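# Put bottles on ledges matching their cap colours

## Task

For every bottle, set it upright on the wall ledge whose label strip has the same colour as the bottle's cap; the bottle's entire base must rest on that ledge.

## Robot and tools

Robot: two seven-joint OpenArm arms, left_arm and right_arm, each ending in a two-finger parallel gripper. A gripper's fingers extend along its own +z axis and close along its y axis. end_effector_position is the point between the pads when closed, just under 1 cm short of the fingertips; closing pushes the tips about 17 mm further along +z. Wide gripper turns can swing the elbow.

Frame: one scene frame for both arms. Origin lies on the z = 0 plane under the midpoint of the two arm bases, which sit 0.70 m above it. +x points forward (the way the arms face), +z up, and left_arm is on the +y side. Image left and right do not correspond to arm names. Reported hand positions and orientations may be a few centimetres off, worse at long reach.

The 16-number row (used by execute_actions and move): left_arm x, y, z, qw, qx, qy, qz, opening, then right_arm x, y, z, qw, qx, qy, qz, opening. Both arms always appear, even if only one moves. x, y, z is an absolute target position in metres, scene frame; the quaternion is an absolute target orientation, w first, scene frame. Opening runs from -1 (closed) to +1 (fully open, 0.145 m); it is a commanded level, not an offset. Allow at least 0.5 s for a full close. To hold an orientation, repeat the same quaternion in every row rather than copying the drifted reported one. For an idle arm, resend the pose it had in the last result before it stopped, plus the desired opening; a 0 opening is a real command.

execute_actions(actions, cameras): actions is a list of actions; each action is a table of up to 15 rows, one row per 1/30 s control step; a short table repeats its last row to fill 15 steps. Each action counts as 0.5 s. An action is rejected for both arms if any target lies over 0.6 m from that gripper's current position along any of its axes; a malformed action, or a first action failing that check against the latest reported state, rejects the whole call. Images come only with an empty actions list or when cameras names them (all, or cam_high, cam_low). An empty list also reports scene number and the full readings.

move(target, speed, blend, opening_speed, grip_force, blocking, cameras): target is one 16-number row or a list of up to 15 rows, absolute poses; the gripper travels in a straight line from its Hand target, with no 0.6 m check and no obstacle avoidance. speed: m/s, 0.002 to 1.1, default 0.25 (turn rate up to twice that in rad/s), one value or one per target. blend: metres of corner rounding per waypoint, 0 means stop at each. opening_speed: opening units per second, at least 0.2. grip_force: newtons per finger pad, 3 to 10, one value or one per arm; it persists. blocking=false returns after about 0.5 s while motion continues; a new move replaces a running one. Whole move is capped at 10 s. Faster moves lag, stray and strike harder; targets set past a contact press harder. The result adds a move: line giving the ending (done, off_target, moving, held, fault) and limits (paced = pose clipped, held = steps withheld). An arm not named in the ending reached within 3 mm and 2 degrees.

wait(seconds 0 to 10): lets time pass holding last commands; a running move continues. stop(): brakes a running move. zoom_image(camera cam_high or cam_low, region [x0, y0, x1, y1] in pixels from top-left, at most 504 by 504) magnifies the latest image. read_manual gives only licence text. finished_scene(scene 1 or 2) ends the scene irreversibly; scene 1 is practice and may be skipped.

Control details: each step the commanded orientation is clipped to within 32 degrees of the measured one, and position is favoured over orientation, so one action may fall short; check Hand target and command the remainder next. Tool commands lists current gripper commands.

Result lines: end_effector_position and end_effector_quat_wxyz per arm; Hand target; grip_measured (opening on the -1..+1 scale; to hold something keep commanding clearly below it); Joint positions (last number is finger opening in metres); Joint torques (include arm weight, offsets and noise; numbers 3 and 4 wrap at plus or minus 28 N m); Joint velocities (omitted when all within noise); Motor temperatures; MOTOR HOT above 85 C; OVER-TEMPERATURE FAULT at 100 C, stopping the arm 30 to 60 s or more. Action calls also list some intermediate end_effector positions.

Cameras: cam_high and cam_low, 896x504 each, fixed, calibrated to within a few millimetres and degrees.

Avoid: arms or grippers touching each other (clearance check does not cover gripper housings or wrist cameras), closing one gripper on the other's fingers, knocking or pushing objects out of the work area, dropping bottles or releasing them while moving, fast impacts with the wall, ledges or table, and long holds at full stretch or against unreachable poses that heat motors. Objects may be nudged occasionally by outside disturbances. Bottles must stay standing after the robot lets go.

Each tool is called after "Emit:" by a JSON object that holds its "name" and its "arguments".

## Session

Emit:
{"name": "execute_actions", "arguments": {"actions": []}}

Scene clock: 0.00 s.
left_arm: end_effector_position=(+0.3554, +0.1334, +0.3763) grip_measured=+1.00 end_effector_quat_wxyz=(-0.040, -0.585, +0.680, -0.440) | right_arm: end_effector_position=(+0.4020, -0.0846, +0.4120) grip_measured=+1.00 end_effector_quat_wxyz=(+0.172, +0.783, +0.024, +0.598)
Joint positions: left_arm=[0.476 0.652 -0.724 1.144 -0.177 -0.294 0.656 0.145] | right_arm=[0.249 -0.096 -0.415 1.14 -0.092 0.203 -0.635 0.145]
Joint velocities: within noise
Joint torques (N m): no reading
Motor temperatures (°C): left_arm=[23 20 24 22 21 24 21] | right_arm=[21 23 24 21 21 21 22]
Hand target: left_arm +0.3554, +0.1334, +0.3763; -0.040, -0.585, +0.680, -0.440 | right_arm +0.4020, -0.0846, +0.4120; +0.172, +0.783, +0.024, +0.598
Tool commands: left_gripper/opening=+1.0 right_gripper/opening=+1.0

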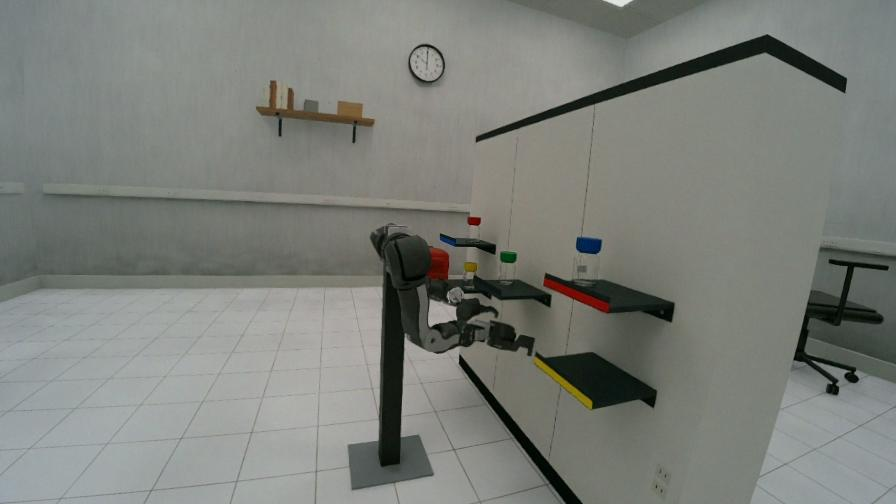

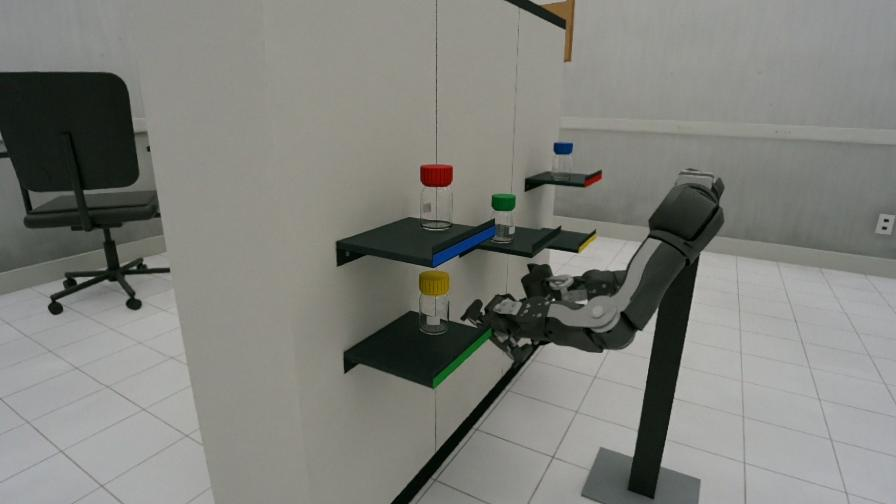

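Emit:
{"name": "zoom_image", "arguments": {"camera": "cam_high", "region": [420, 190, 700, 430]}}

Emit:
{"name": "zoom_image", "arguments": {"camera": "cam_low", "region": [320, 120, 640, 400]}}

Scaled by 1.800 from the camera's 896x504 image, which has a finer 1280x720 frame.

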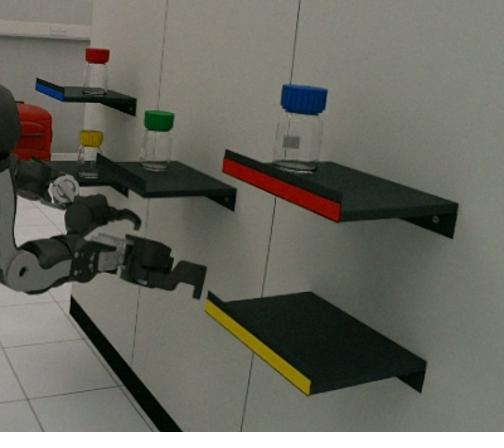

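Scaled by 1.575 from the camera's 896x504 image, which has a finer 1280x720 frame.

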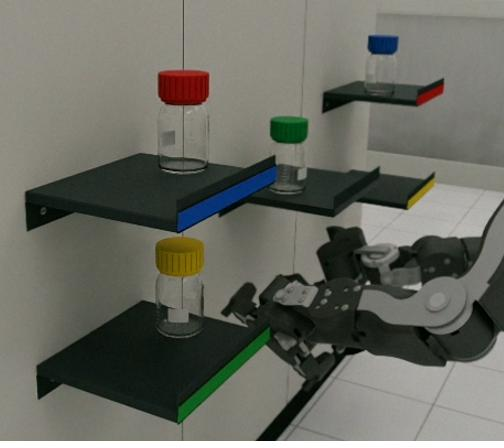

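Emit:
{"name": "zoom_image", "arguments": {"camera": "cam_high", "region": [520, 220, 690, 320]}}

Emit:
{"name": "zoom_image", "arguments": {"camera": "cam_low", "region": [330, 155, 510, 275]}}

Emit:
{"name": "zoom_image", "arguments": {"camera": "cam_low", "region": [330, 265, 530, 395]}}

Emit:
{"name": "zoom_image", "arguments": {"camera": "cam_high", "region": [420, 205, 560, 310]}}

Emit:
{"name": "zoom_image", "arguments": {"camera": "cam_high", "region": [490, 320, 690, 420]}}

Scaled by 2.965 from the camera's 896x504 image, which has a finer 1280x720 frame.

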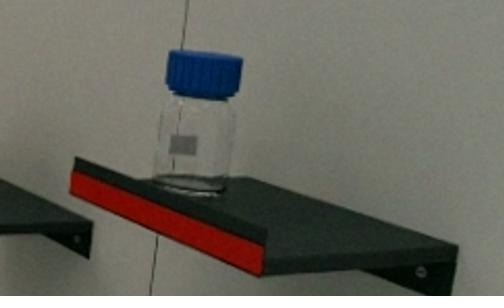

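Scaled by 2.800 from the camera's 896x504 image, which has a finer 1280x720 frame.

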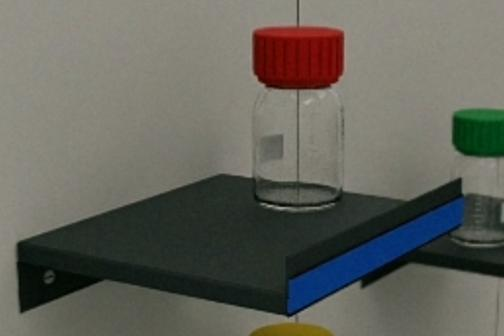

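Scaled by 2.520 from the camera's 896x504 image, which has a finer 1280x720 frame.

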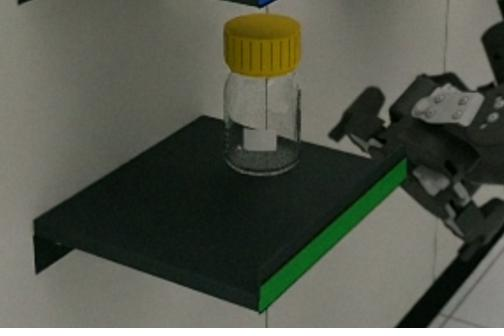

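Scaled by 3.600 from the camera's 896x504 image, which has a finer 1280x720 frame.

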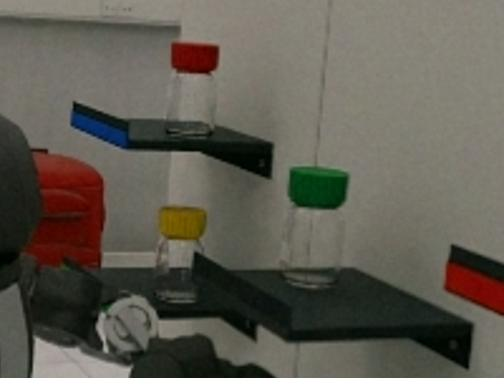

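Scaled by 2.520 from the camera's 896x504 image, which has a finer 1280x720 frame.

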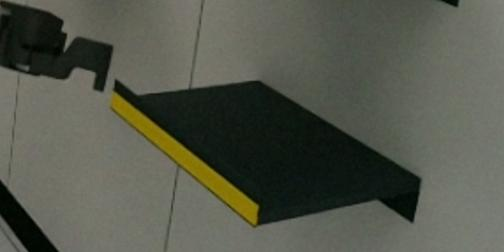

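Emit:
{"name": "move", "arguments": {"target": [[0.22,0.22,0.42,-0.04,-0.585,0.68,-0.44,0.4,0.25,-0.2,0.42,0.172,0.783,0.024,0.598,0.4],[0.24,0.33,0.545,0,0.7934,0,0.6088,0.4,0.25,-0.3,0.5,0,0.7934,0,0.6088,0.4]], "blend": [0.03,0], "speed": 0.25, "cameras": ["all"]}}

Scene clock: 222.67 s.
left_arm: end_effector_position=(+0.2398, +0.3306, +0.5445) grip_measured=+0.40 end_effector_quat_wxyz=(-0.001, +0.793, +0.002, +0.609) | right_arm: end_effector_position=(+0.2499, -0.2996, +0.4998) grip_measured=+0.40 end_effector_quat_wxyz=(+0.001, +0.793, -0.001, +0.609)
Joint positions: left_arm=[0.311 1.94 -1.333 2.065 1.525 -0.78 -0.191 0.105] | right_arm=[-0.84 0.768 0.429 2.021 0.859 0.033 -0.036 0.105]
Joint torques (N m): left_arm=[2.1 6.79 1.88 0.92 0.08 -0.53 0.25] | right_arm=[0.15 4.36 3.52 2.48 0.16 -0.45 0.18]
Motor temperatures (°C): left_arm=[28 22 25 23 22 24 21] | right_arm=[23 23 23 23 21 20 21]
Hand target: left_arm +0.2399, +0.3300, +0.5449; +0.000, +0.793, +0.000, +0.609 | right_arm +0.2500, -0.3000, +0.5000; +0.000, +0.793, +0.000, +0.609
Off the commanded pose: left_arm 0.001 m, 0 deg | right_arm 0.000 m, 0 deg.
move: done

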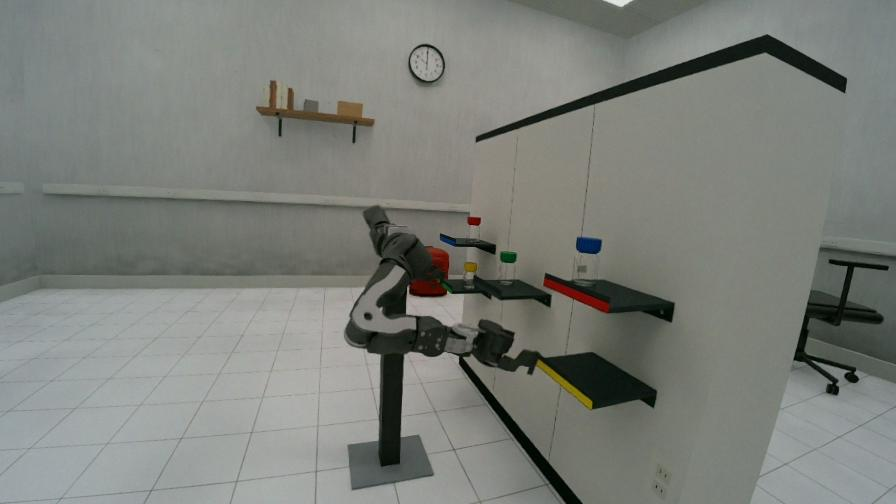

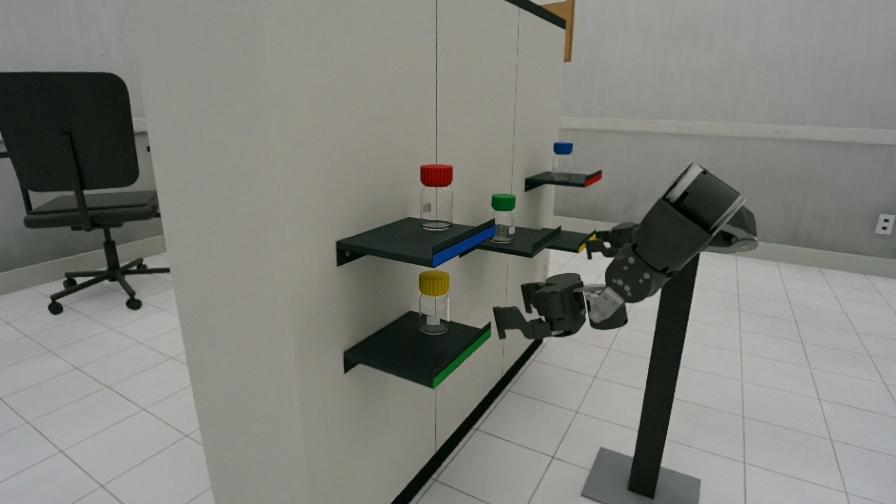

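Emit:
{"name": "move", "arguments": {"target": [[0.22,0.22,0.42,-0.04,-0.585,0.68,-0.44,0.4,0.25,-0.3,0.5,0,0.7934,0,0.6088,0.4],[0.33,0.14,0.376,-0.04,-0.585,0.68,-0.44,0.4,0.25,-0.3,0.5,0,0.7934,0,0.6088,0.4],[0.31,0.2,0.4,0,0.7934,0,0.6088,0.4,0.25,-0.3,0.5,0,0.7934,0,0.6088,0.4]], "blend": [0.03,0.02,0], "speed": 0.3}}

Scene clock: 279.60 s.
left_arm: end_effector_position=(+0.3104, +0.2000, +0.3998) grip_measured=+0.40 end_effector_quat_wxyz=(+0.000, +0.793, -0.004, +0.609) | right_arm: end_effector_position=(+0.2499, -0.2996, +0.4998) grip_measured=+0.40 end_effector_quat_wxyz=(+0.001, +0.793, -0.001, +0.609)
Joint positions: left_arm=[-0.1 0.725 -0.603 1.619 0.694 -0.201 -0.481 0.105] | right_arm=[-0.84 0.768 0.429 2.021 0.859 0.033 -0.036 0.105]
Joint torques (N m): left_arm=[3.02 2.81 1.85 4.93 -0.05 -0.6 -0.04] | right_arm=[0.12 4.21 3.63 2.45 0.19 -0.47 0.18]
Hand target: left_arm +0.3100, +0.2000, +0.4000; +0.000, +0.793, +0.000, +0.609 | right_arm +0.2500, -0.3000, +0.5000; +0.000, +0.793, +0.000, +0.609
Off the commanded pose: left_arm 0.000 m, 0 deg | right_arm 0.000 m, 0 deg.
move: done

Emit:
{"name": "move", "arguments": {"target": [[0.25,0.28,0.48,0,0.7934,0,0.6088,0.4,0.25,-0.3,0.5,0,0.7934,0,0.6088,0.4],[0.24,0.33,0.545,0,0.7934,0,0.6088,0.4,0.25,-0.3,0.5,0,0.7934,0,0.6088,0.4]], "blend": [0.03,0], "speed": 0.25, "cameras": ["all"]}}

Scene clock: 287.57 s.
left_arm: end_effector_position=(+0.2405, +0.3304, +0.5469) grip_measured=+0.40 end_effector_quat_wxyz=(-0.002, +0.791, +0.001, +0.612) | right_arm: end_effector_position=(+0.2499, -0.2996, +0.4998) grip_measured=+0.40 end_effector_quat_wxyz=(+0.001, +0.793, -0.001, +0.609)
Joint positions: left_arm=[-1.408 1.022 0.882 2.068 1.222 -0.177 -0.059 0.105] | right_arm=[-0.84 0.768 0.429 2.021 0.859 0.033 -0.036 0.105]
Joint torques (N m): left_arm=[-0.09 1.52 2.18 1.54 0.17 -0.54 0.24] | right_arm=[-0.04 4.26 3.56 2.44 0.17 -0.43 0.2]
Hand target: left_arm +0.2399, +0.3300, +0.5450; +0.000, +0.793, +0.000, +0.609 | right_arm +0.2500, -0.3000, +0.5000; +0.000, +0.793, +0.000, +0.609
Off the commanded pose: left_arm 0.002 m, 1 deg | right_arm 0.000 m, 0 deg.
joint sent to its limit (left arm) — joint 1 (shoulder pitch), lower limit. The joint targets still meet the commanded pose.
move: done

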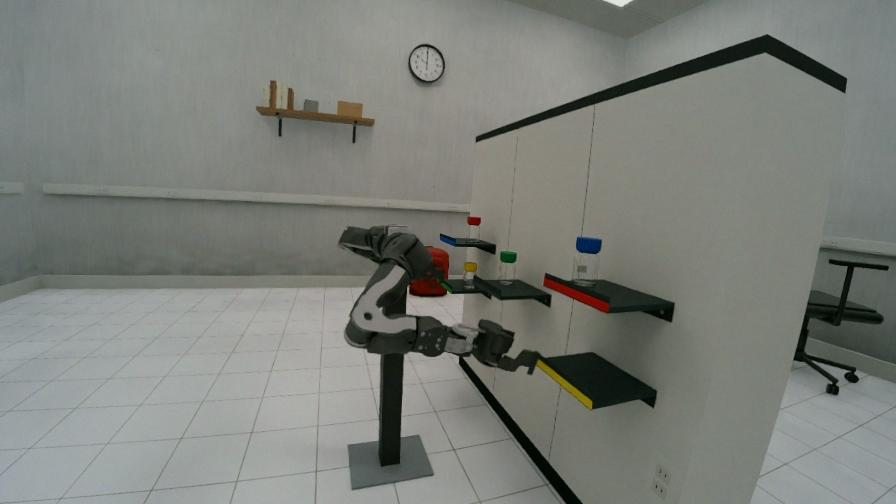

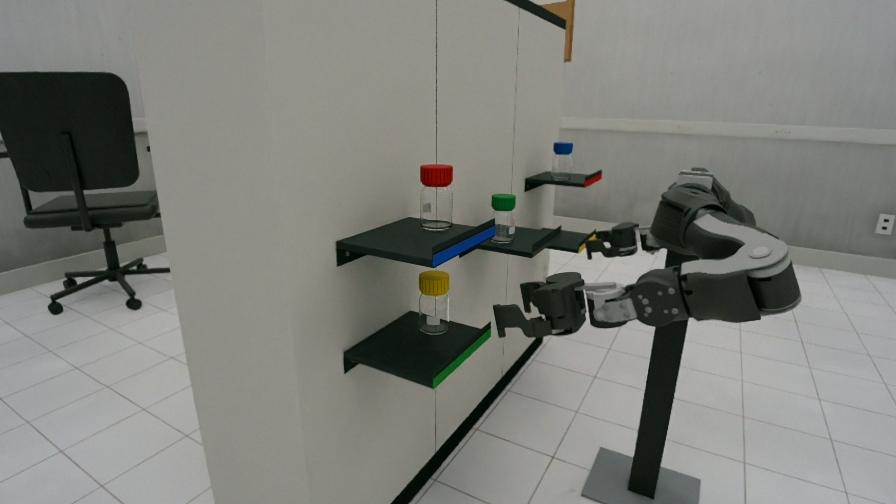

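Emit:
{"name": "zoom_image", "arguments": {"camera": "cam_low", "region": [340, 250, 600, 400]}}

Emit:
{"name": "zoom_image", "arguments": {"camera": "cam_high", "region": [420, 205, 560, 310]}}

Emit:
{"name": "zoom_image", "arguments": {"camera": "cam_high", "region": [460, 220, 680, 420]}}

Scaled by 1.938 from the camera's 896x504 image, which has a finer 1280x720 frame.

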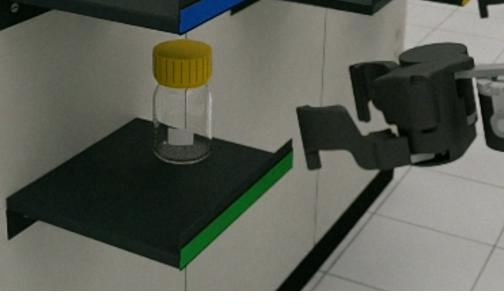

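Scaled by 3.600 from the camera's 896x504 image, which has a finer 1280x720 frame.

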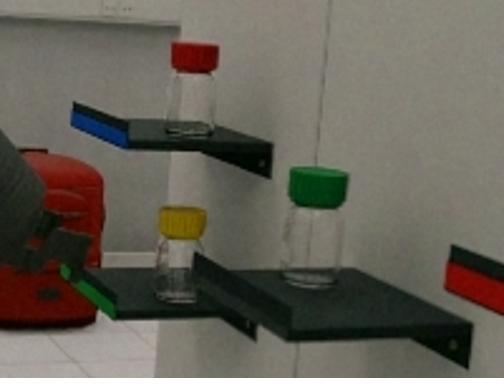

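Scaled by 2.291 from the camera's 896x504 image, which has a finer 1280x720 frame.

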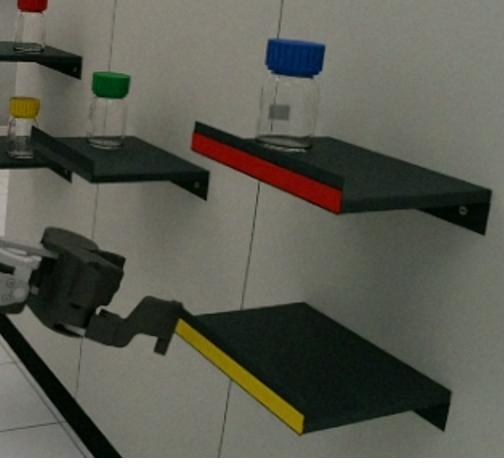

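Emit:
{"name": "move", "arguments": {"target": [[0.28,0.35,0.554,0,0.7934,0,0.6088,0.4,0.25,-0.3,0.5,0,0.7934,0,0.6088,0.4],[0.35,0.35,0.554,0,0.7934,0,0.6088,0.4,0.25,-0.3,0.5,0,0.7934,0,0.6088,0.4]], "blend": [0.02,0], "speed": 0.2, "cameras": ["all"]}}

Emit:
{"name": "zoom_image", "arguments": {"camera": "cam_low", "region": [340, 250, 600, 400]}}

Emit:
{"name": "zoom_image", "arguments": {"camera": "cam_high", "region": [420, 205, 560, 310]}}

Scene clock: 433.53 s.
left_arm: end_effector_position=(+0.3504, +0.3496, +0.5549) grip_measured=+0.40 end_effector_quat_wxyz=(+0.001, +0.793, -0.002, +0.609) | right_arm: end_effector_position=(+0.2499, -0.2996, +0.4998) grip_measured=+0.40 end_effector_quat_wxyz=(+0.001, +0.793, -0.001, +0.609)
Joint positions: left_arm=[-1.301 1.586 0.815 1.668 1.555 -0.226 -0.109 0.105] | right_arm=[-0.84 0.768 0.429 2.021 0.859 0.033 -0.036 0.105]
Joint torques (N m): left_arm=[4.26 2.36 2.84 0.77 0.13 -0.69 0.02] | right_arm=[-0.01 4.42 3.56 2.37 0.16 -0.47 0.19]
Motor temperatures (°C): left_arm=[23 22 25 21 21 24 21] | right_arm=[21 24 24 21 20 21 21]
Hand target: left_arm +0.3500, +0.3499, +0.5539; +0.000, +0.793, +0.000, +0.609 | right_arm +0.2500, -0.3000, +0.5000; +0.000, +0.793, +0.000, +0.609
Off the commanded pose: left_arm 0.001 m, 0 deg | right_arm 0.000 m, 0 deg.
move: done

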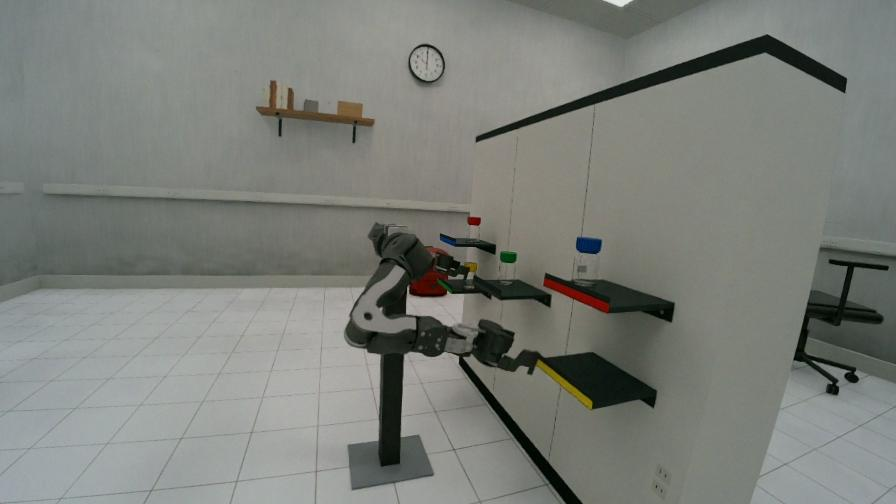

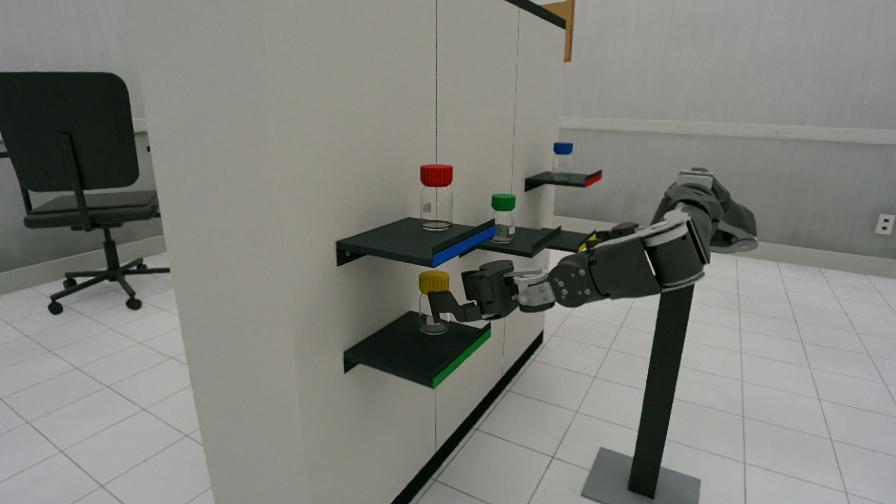

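Scaled by 1.938 from the camera's 896x504 image, which has a finer 1280x720 frame.

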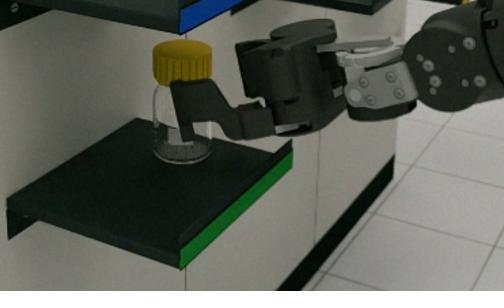

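Scaled by 3.600 from the camera's 896x504 image, which has a finer 1280x720 frame.

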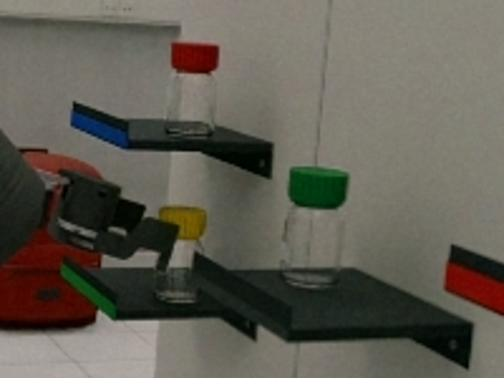

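Emit:
{"name": "move", "arguments": {"target": [0.396,0.35,0.553,0,0.7934,0,0.6088,0.4,0.25,-0.3,0.5,0,0.7934,0,0.6088,0.4], "speed": 0.1, "cameras": ["all"]}}

Emit:
{"name": "zoom_image", "arguments": {"camera": "cam_low", "region": [340, 250, 600, 400]}}

Emit:
{"name": "zoom_image", "arguments": {"camera": "cam_high", "region": [420, 205, 560, 310]}}

Scene clock: 449.23 s.
left_arm: end_effector_position=(+0.3971, +0.3483, +0.5565) grip_measured=+0.40 end_effector_quat_wxyz=(-0.037, +0.792, -0.044, +0.608) | right_arm: end_effector_position=(+0.2499, -0.2996, +0.4998) grip_measured=+0.40 end_effector_quat_wxyz=(+0.001, +0.793, -0.001, +0.609)
Joint positions: left_arm=[-1.407 1.817 0.888 1.47 1.585 -0.242 -0.129 0.105] | right_arm=[-0.84 0.768 0.429 2.021 0.859 0.033 -0.036 0.105]
Joint torques (N m): left_arm=[5.79 1.15 2.3 -0.17 0.14 -0.53 -0.07] | right_arm=[0.07 4.39 3.52 2.43 0.14 -0.45 0.19]
Hand target: left_arm +0.3957, +0.3499, +0.5533; -0.039, +0.795, -0.042, +0.603 | right_arm +0.2500, -0.3000, +0.5000; +0.000, +0.793, +0.000, +0.609
Off the commanded pose: left_arm 0.004 m, 7 deg | right_arm 0.000 m, 0 deg.
joint sent to its limit (left arm) — joint 1 (shoulder pitch), lower limit; joint 5 (forearm roll), upper limit. The joint targets are off in orientation, not in position.
move: off_target (left_arm)

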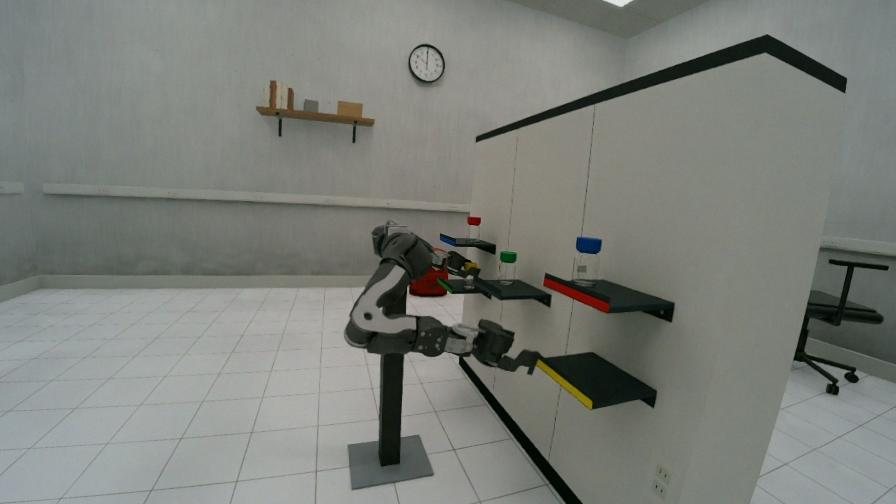

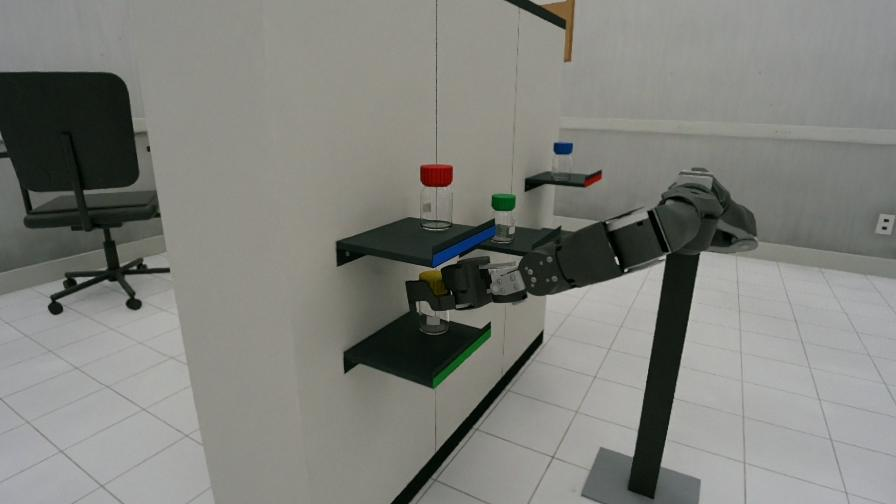

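Scaled by 1.938 from the camera's 896x504 image, which has a finer 1280x720 frame.

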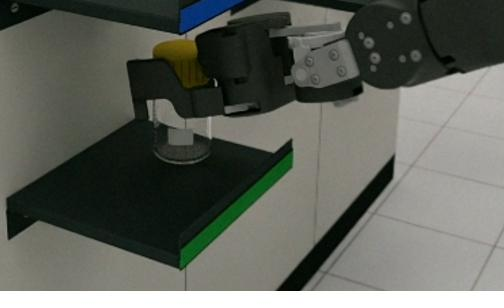

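Scaled by 3.600 from the camera's 896x504 image, which has a finer 1280x720 frame.

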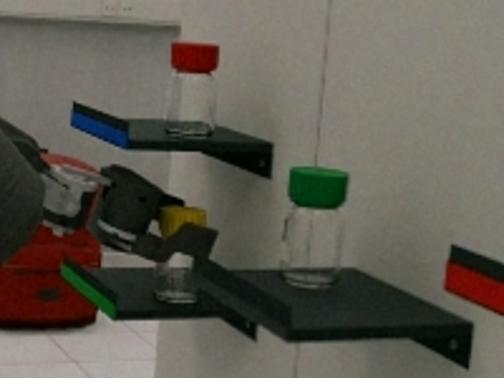

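Emit:
{"name": "move", "arguments": {"target": [[0.28,0.35,0.556,0,0.7934,0,0.6088,0.4,0.25,-0.3,0.5,0,0.7934,0,0.6088,0.4],[0.28,0.28,0.48,0.3044,0.6871,0.3967,0.5272,0.4,0.25,-0.3,0.5,0,0.7934,0,0.6088,0.4]], "blend": [0,0], "speed": 0.2}}

Scene clock: 503.57 s.
left_arm: end_effector_position=(+0.2803, +0.2784, +0.4821) grip_measured=+0.40 end_effector_quat_wxyz=(+0.307, +0.686, +0.393, +0.530) | right_arm: end_effector_position=(+0.2499, -0.2996, +0.4998) grip_measured=+0.40 end_effector_quat_wxyz=(+0.001, +0.793, -0.001, +0.609)
Joint positions: left_arm=[-0.472 0.432 0.373 1.932 1.585 0.28 -0.151 0.105] | right_arm=[-0.84 0.768 0.429 2.021 0.859 0.033 -0.036 0.105]
Joint torques (N m): left_arm=[2.07 3.23 1.76 3.73 0.22 -0.24 0.34] | right_arm=[0.15 4.26 3.59 2.51 0.17 -0.44 0.18]
Hand target: left_arm +0.2800, +0.2799, +0.4800; +0.304, +0.687, +0.396, +0.527 | right_arm +0.2500, -0.3000, +0.5000; +0.000, +0.793, +0.000, +0.609
Off the commanded pose: left_arm 0.003 m, 1 deg | right_arm 0.000 m, 0 deg.
joint sent to its limit (left arm) — joint 5 (forearm roll), upper limit. The joint targets still meet the commanded pose.
move: done

Emit:
{"name": "move", "arguments": {"target": [[0.28,0.28,0.48,0,0.7934,0,0.6088,0.4,0.25,-0.3,0.5,0,0.7934,0,0.6088,0.4],[0.29,0.33,0.54,0,0.7934,0,0.6088,0.4,0.25,-0.3,0.5,0,0.7934,0,0.6088,0.4]], "blend": [0,0], "speed": 0.2}}

Scene clock: 512.57 s.
left_arm: end_effector_position=(+0.2903, +0.3307, +0.5422) grip_measured=+0.40 end_effector_quat_wxyz=(-0.003, +0.791, +0.001, +0.612) | right_arm: end_effector_position=(+0.2499, -0.2996, +0.4998) grip_measured=+0.40 end_effector_quat_wxyz=(+0.001, +0.793, -0.001, +0.609)
Joint positions: left_arm=[-0.654 0.899 0.532 1.932 0.998 0.232 0.014 0.105] | right_arm=[-0.84 0.768 0.429 2.021 0.859 0.033 -0.036 0.105]
Joint torques (N m): left_arm=[1.6 5.29 2.02 2.47 0.18 -0.56 0.24] | right_arm=[0.15 4.21 3.62 2.39 0.17 -0.47 0.17]
Hand target: left_arm +0.2899, +0.3301, +0.5399; +0.000, +0.793, +0.000, +0.609 | right_arm +0.2500, -0.3000, +0.5000; +0.000, +0.793, +0.000, +0.609
Off the commanded pose: left_arm 0.002 m, 1 deg | right_arm 0.000 m, 0 deg.
move: done

Emit:
{"name": "move", "arguments": {"target": [[0.31,0.35,0.553,0,0.7934,0,0.6088,0.4,0.25,-0.3,0.5,0,0.7934,0,0.6088,0.4],[0.396,0.35,0.551,0,0.7934,0,0.6088,0.4,0.25,-0.3,0.5,0,0.7934,0,0.6088,0.4]], "blend": [0.02,0], "speed": 0.12, "cameras": ["all"]}}

Emit:
{"name": "zoom_image", "arguments": {"camera": "cam_low", "region": [370, 250, 530, 370]}}

Emit:
{"name": "zoom_image", "arguments": {"camera": "cam_high", "region": [430, 230, 520, 310]}}

Scene clock: 522.33 s.
left_arm: end_effector_position=(+0.3964, +0.3503, +0.5536) grip_measured=+0.40 end_effector_quat_wxyz=(-0.001, +0.791, +0.002, +0.612) | right_arm: end_effector_position=(+0.2499, -0.2996, +0.4998) grip_measured=+0.40 end_effector_quat_wxyz=(+0.001, +0.793, -0.001, +0.609)
Joint positions: left_arm=[0.204 1.027 -0.118 1.457 1.021 0.297 0.035 0.105] | right_arm=[-0.84 0.768 0.429 2.021 0.859 0.033 -0.036 0.105]
Joint torques (N m): left_arm=[5.79 6.66 2.24 2.32 0.13 -0.57 0.24] | right_arm=[0.22 4.26 3.59 2.48 0.17 -0.44 0.18]
Hand target: left_arm +0.3960, +0.3500, +0.5509; +0.000, +0.793, +0.000, +0.609 | right_arm +0.2500, -0.3000, +0.5000; +0.000, +0.793, +0.000, +0.609
Off the commanded pose: left_arm 0.003 m, 1 deg | right_arm 0.000 m, 0 deg.
move: done; blend cut to 0.0156 m at target 1

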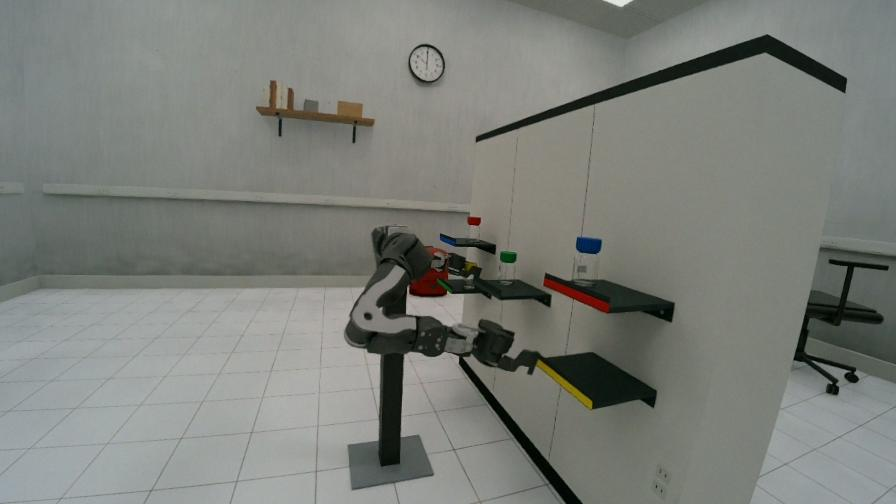

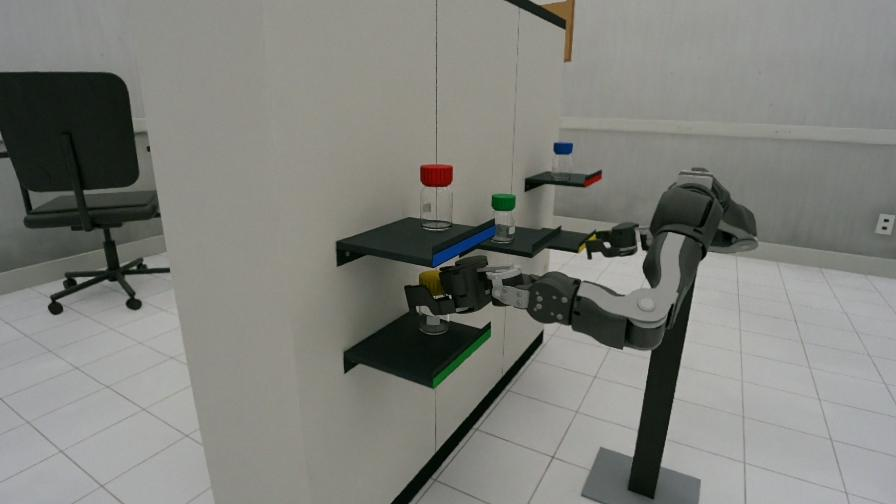

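Scaled by 3.150 from the camera's 896x504 image, which has a finer 1280x720 frame.

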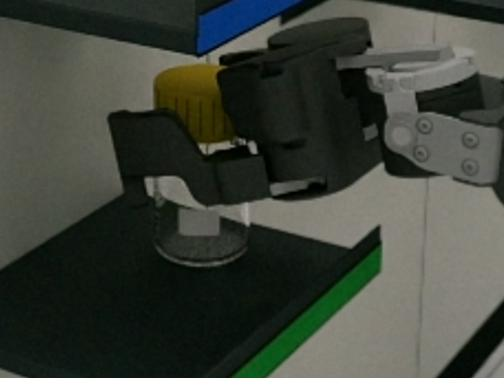

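Scaled by 5.600 from the camera's 896x504 image, which has a finer 1280x720 frame.

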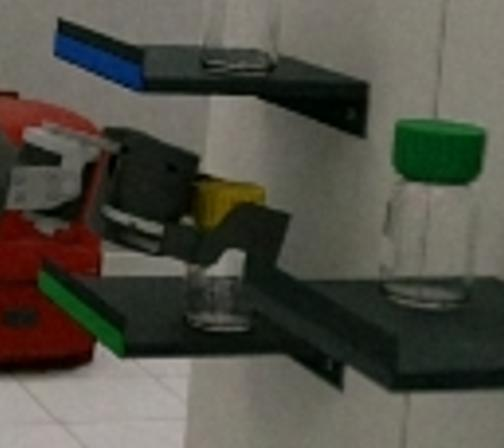

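Emit:
{"name": "move", "arguments": {"target": [[0.383,0.35,0.551,0,0.7934,0,0.6088,0.4,0.25,-0.3,0.5,0,0.7934,0,0.6088,0.4],[0.383,0.35,0.551,0,0.7934,0,0.6088,-0.7,0.25,-0.3,0.5,0,0.7934,0,0.6088,0.4]], "speed": 0.1, "opening_speed": 0.8, "grip_force": 8, "cameras": ["all"]}}

Emit:
{"name": "zoom_image", "arguments": {"camera": "cam_low", "region": [370, 250, 530, 370]}}

Emit:
{"name": "zoom_image", "arguments": {"camera": "cam_high", "region": [430, 230, 520, 310]}}

Scene clock: 549.03 s.
left_arm: end_effector_position=(+0.3833, +0.3501, +0.5505) grip_measured=-0.24 end_effector_quat_wxyz=(+0.000, +0.794, +0.001, +0.609) | right_arm: end_effector_position=(+0.2499, -0.2996, +0.4998) grip_measured=+0.40 end_effector_quat_wxyz=(+0.001, +0.793, -0.001, +0.609)
Joint positions: left_arm=[0.092 1.048 -0.043 1.514 1.041 0.289 0.028 0.058] | right_arm=[-0.84 0.768 0.429 2.021 0.859 0.033 -0.036 0.105]
Joint torques (N m): left_arm=[4.87 7.03 3.4 3.47 0.19 -0.65 0.1] | right_arm=[0.2 4.13 3.54 2.51 0.19 -0.47 0.17]
Hand target: left_arm +0.3830, +0.3500, +0.5508; +0.000, +0.793, +0.000, +0.609 | right_arm +0.2500, -0.3000, +0.5000; +0.000, +0.793, +0.000, +0.609
Off the commanded pose: left_arm 0.001 m, 0 deg | right_arm 0.000 m, 0 deg.
grip_force (N): 8, 8
move: done

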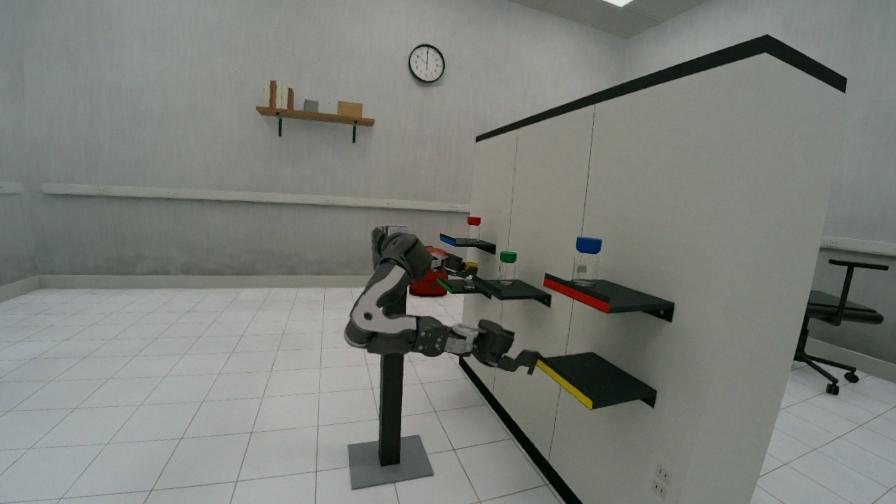

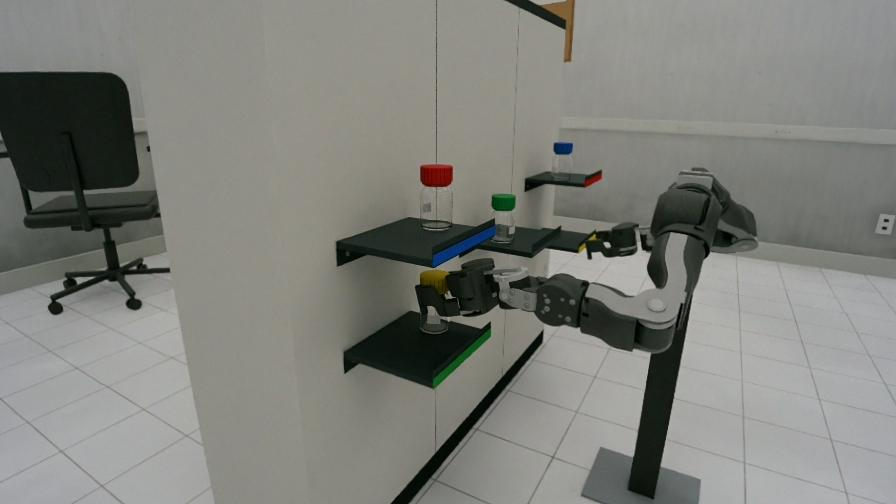

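Scaled by 3.150 from the camera's 896x504 image, which has a finer 1280x720 frame.

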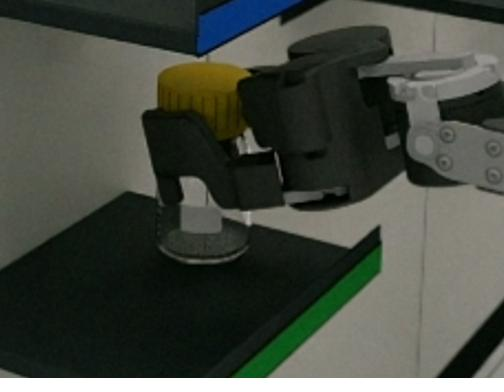

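Scaled by 5.600 from the camera's 896x504 image, which has a finer 1280x720 frame.

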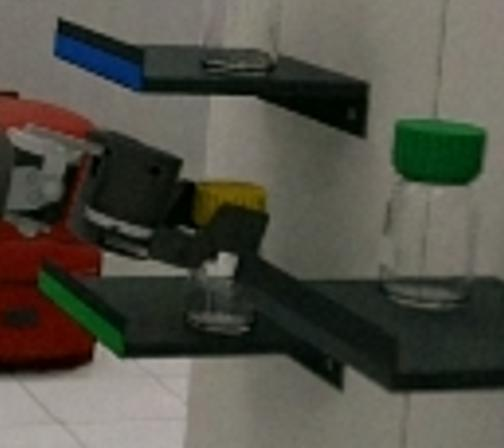

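Emit:
{"name": "move", "arguments": {"target": [[0.381,0.35,0.563,0,0.7934,0,0.6088,-0.7,0.25,-0.3,0.5,0,0.7934,0,0.6088,0.4],[0.360,0.35,0.574,0,0.7934,0,0.6088,-0.7,0.25,-0.3,0.5,0,0.7934,0,0.6088,0.4]], "speed": 0.08, "blend": [0.005,0], "cameras": ["all"]}}

Emit:
{"name": "zoom_image", "arguments": {"camera": "cam_low", "region": [370, 230, 530, 350]}}

Scene clock: 570.93 s.
left_arm: end_effector_position=(+0.3596, +0.3497, +0.5709) grip_measured=-0.24 end_effector_quat_wxyz=(+0.001, +0.797, -0.001, +0.604) | right_arm: end_effector_position=(+0.2499, -0.2996, +0.4998) grip_measured=+0.40 end_effector_quat_wxyz=(+0.001, +0.793, -0.001, +0.609)
Joint positions: left_arm=[-0.126 1.099 0.187 1.661 1.107 0.356 0.007 0.058] | right_arm=[-0.84 0.768 0.429 2.021 0.859 0.033 -0.036 0.105]
Joint torques (N m): left_arm=[4.71 6.53 4.03 3.41 0.11 -0.81 0.02] | right_arm=[0.12 4.26 3.63 2.35 0.16 -0.48 0.2]
Hand target: left_arm +0.3600, +0.3500, +0.5739; +0.000, +0.793, +0.000, +0.609 | right_arm +0.2500, -0.3000, +0.5000; +0.000, +0.793, +0.000, +0.609
Off the commanded pose: left_arm 0.003 m, 1 deg | right_arm 0.000 m, 0 deg.
grip_force (N): 8, 8
move: done

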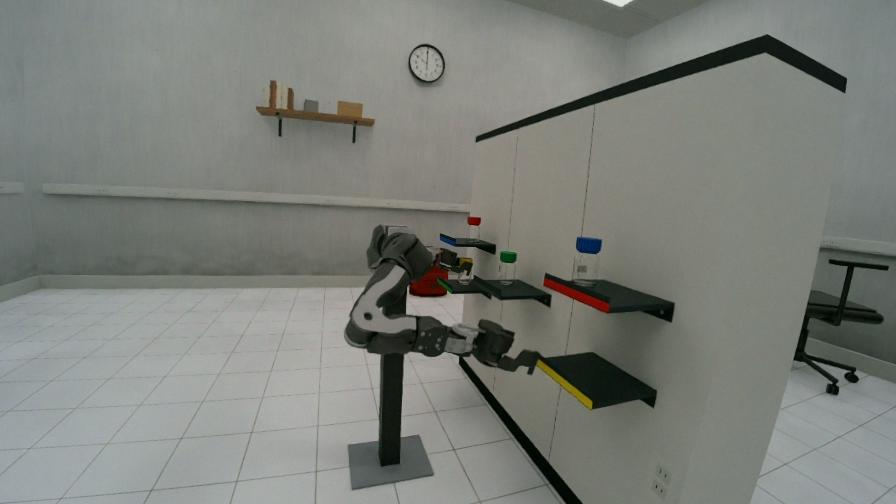

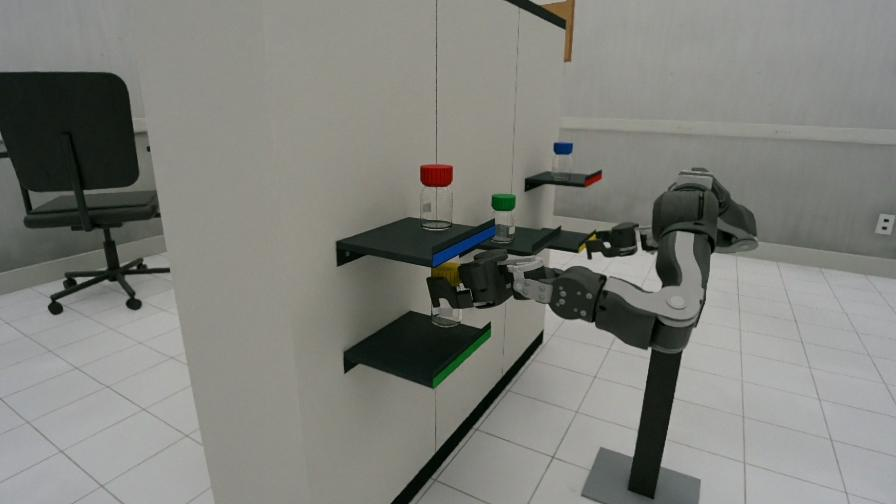

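Scaled by 3.150 from the camera's 896x504 image, which has a finer 1280x720 frame.

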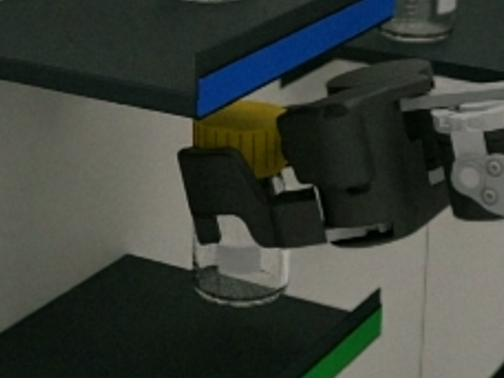

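Emit:
{"name": "move", "arguments": {"target": [[0.347,0.35,0.594,0,0.7934,0,0.6088,-0.7,0.25,-0.3,0.5,0,0.7934,0,0.6088,0.4],[0.25,0.33,0.63,0,0.7934,0,0.6088,-0.7,0.25,-0.3,0.5,0,0.7934,0,0.6088,0.4],[0.25,0.1,0.70,0,0.7934,0,0.6088,-0.7,0.25,-0.3,0.5,0,0.7934,0,0.6088,0.4],[0.26,-0.045,0.70,0,0.7934,0,0.6088,-0.7,0.25,-0.3,0.5,0,0.7934,0,0.6088,0.4]], "speed": [0.08,0.15,0.2,0.2], "blend": [0.005,0.03,0.03,0], "cameras": ["all"]}}

Scene clock: 587.63 s.
left_arm: end_effector_position=(+0.2603, -0.0453, +0.6986) grip_measured=-0.24 end_effector_quat_wxyz=(+0.110, +0.695, -0.029, +0.710) | right_arm: end_effector_position=(+0.2499, -0.2996, +0.4998) grip_measured=+0.40 end_effector_quat_wxyz=(+0.001, +0.793, -0.001, +0.609)
Joint positions: left_arm=[0.659 -0.162 -1.108 2.216 0.844 0.781 -1.578 0.058] | right_arm=[-0.84 0.768 0.429 2.021 0.859 0.033 -0.036 0.105]
Joint torques (N m): left_arm=[5.89 -3.07 0.54 2.03 -0.44 0.01 0.07] | right_arm=[0.12 4.36 3.59 2.45 0.17 -0.48 0.17]
Hand target: left_arm +0.2603, -0.0449, +0.6997; +0.107, +0.692, -0.028, +0.713 | right_arm +0.2500, -0.3000, +0.5000; +0.000, +0.793, +0.000, +0.609
Off the commanded pose: left_arm 0.001 m, 21 deg | right_arm 0.000 m, 0 deg.
joint sent to its limit (left arm) — joint 2 (shoulder roll), lower limit; joint 6 (wrist pitch), upper limit; joint 7 (wrist yaw), lower limit. The joint targets are off in orientation, not in position.
grip_force (N): 8, 8
move: off_target (left_arm); limits=paced

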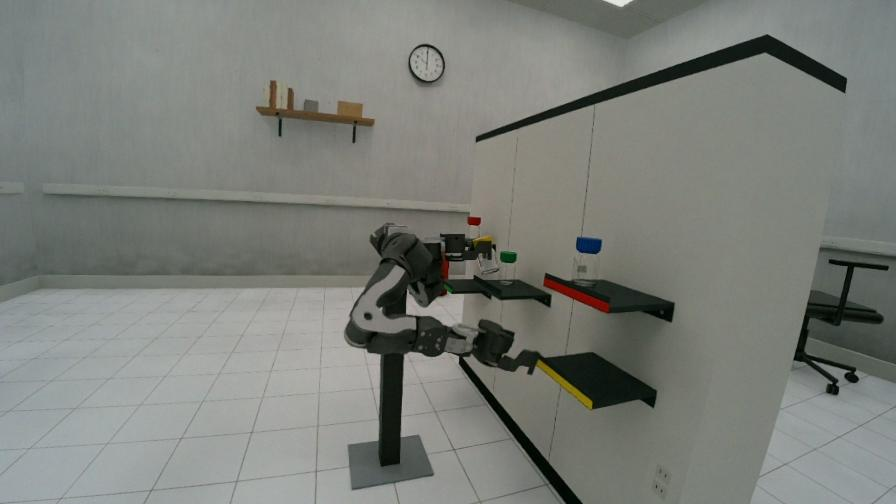

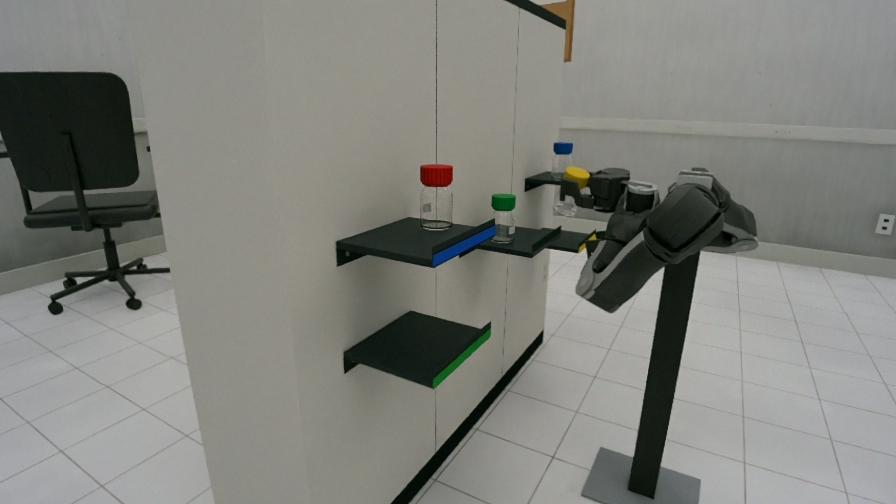

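Emit:
{"name": "move", "arguments": {"target": [[0.28,0.04,0.70,0.0795,0.7866,-0.1036,0.6036,-0.7,0.25,-0.3,0.5,0,0.7934,0,0.6088,0.4],[0.30,-0.04,0.70,0.0795,0.7866,-0.1036,0.6036,-0.7,0.25,-0.3,0.5,0,0.7934,0,0.6088,0.4]], "speed": 0.15, "blend": [0,0], "cameras": ["all"]}}

Scene clock: 629.73 s.
left_arm: end_effector_position=(+0.2999, -0.0409, +0.6986) grip_measured=-0.24 end_effector_quat_wxyz=(+0.128, +0.752, -0.126, +0.634) | right_arm: end_effector_position=(+0.2499, -0.2996, +0.4998) grip_measured=+0.40 end_effector_quat_wxyz=(+0.001, +0.793, -0.001, +0.609)
Joint positions: left_arm=[0.959 0.047 -0.913 2.163 1.504 0.781 -1.579 0.058] | right_arm=[-0.84 0.768 0.429 2.021 0.859 0.033 -0.036 0.105]
Joint torques (N m): left_arm=[7.29 -1.17 1.62 1.81 -0.47 0.01 0.07] | right_arm=[-0.01 4.29 3.66 2.45 0.17 -0.47 0.17]
Hand target: left_arm +0.3003, -0.0400, +0.6998; +0.125, +0.750, -0.125, +0.637 | right_arm +0.2500, -0.3000, +0.5000; +0.000, +0.793, +0.000, +0.609
Off the commanded pose: left_arm 0.002 m, 8 deg | right_arm 0.000 m, 0 deg.
joint sent to its limit (left arm) — joint 6 (wrist pitch), upper limit; joint 7 (wrist yaw), lower limit. The joint targets are off in orientation, not in position.
grip_force (N): 8, 8
move: off_target (left_arm)

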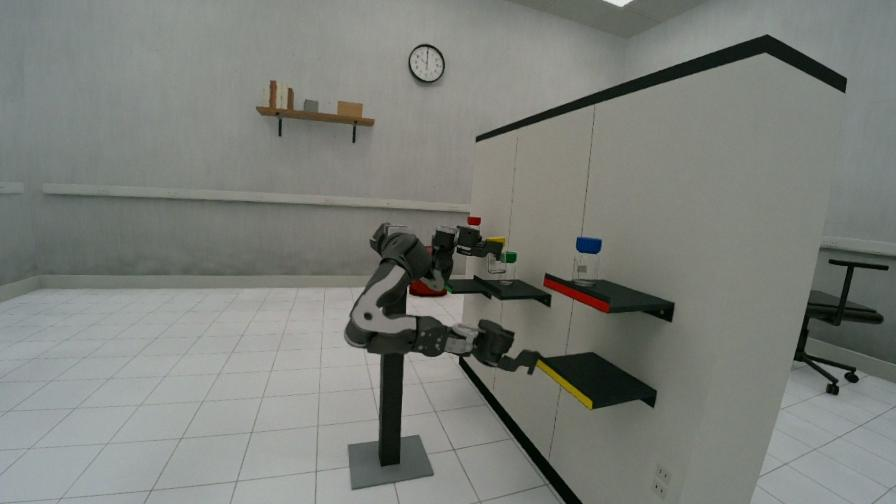

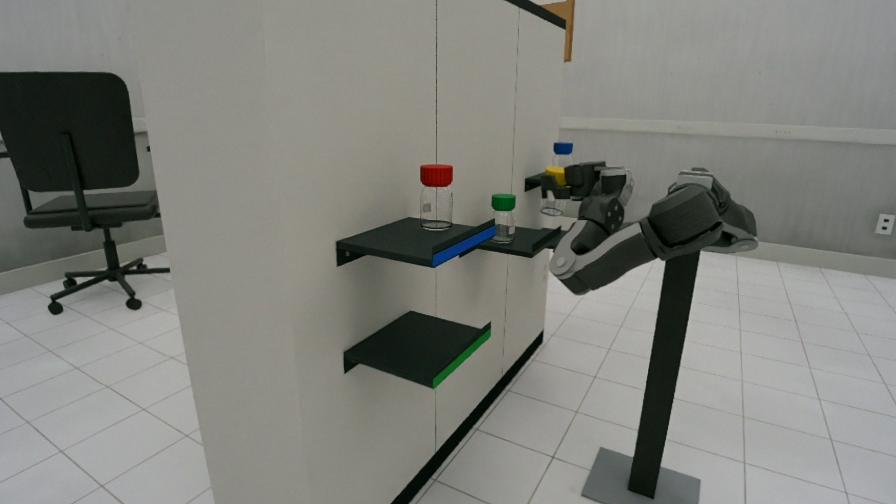

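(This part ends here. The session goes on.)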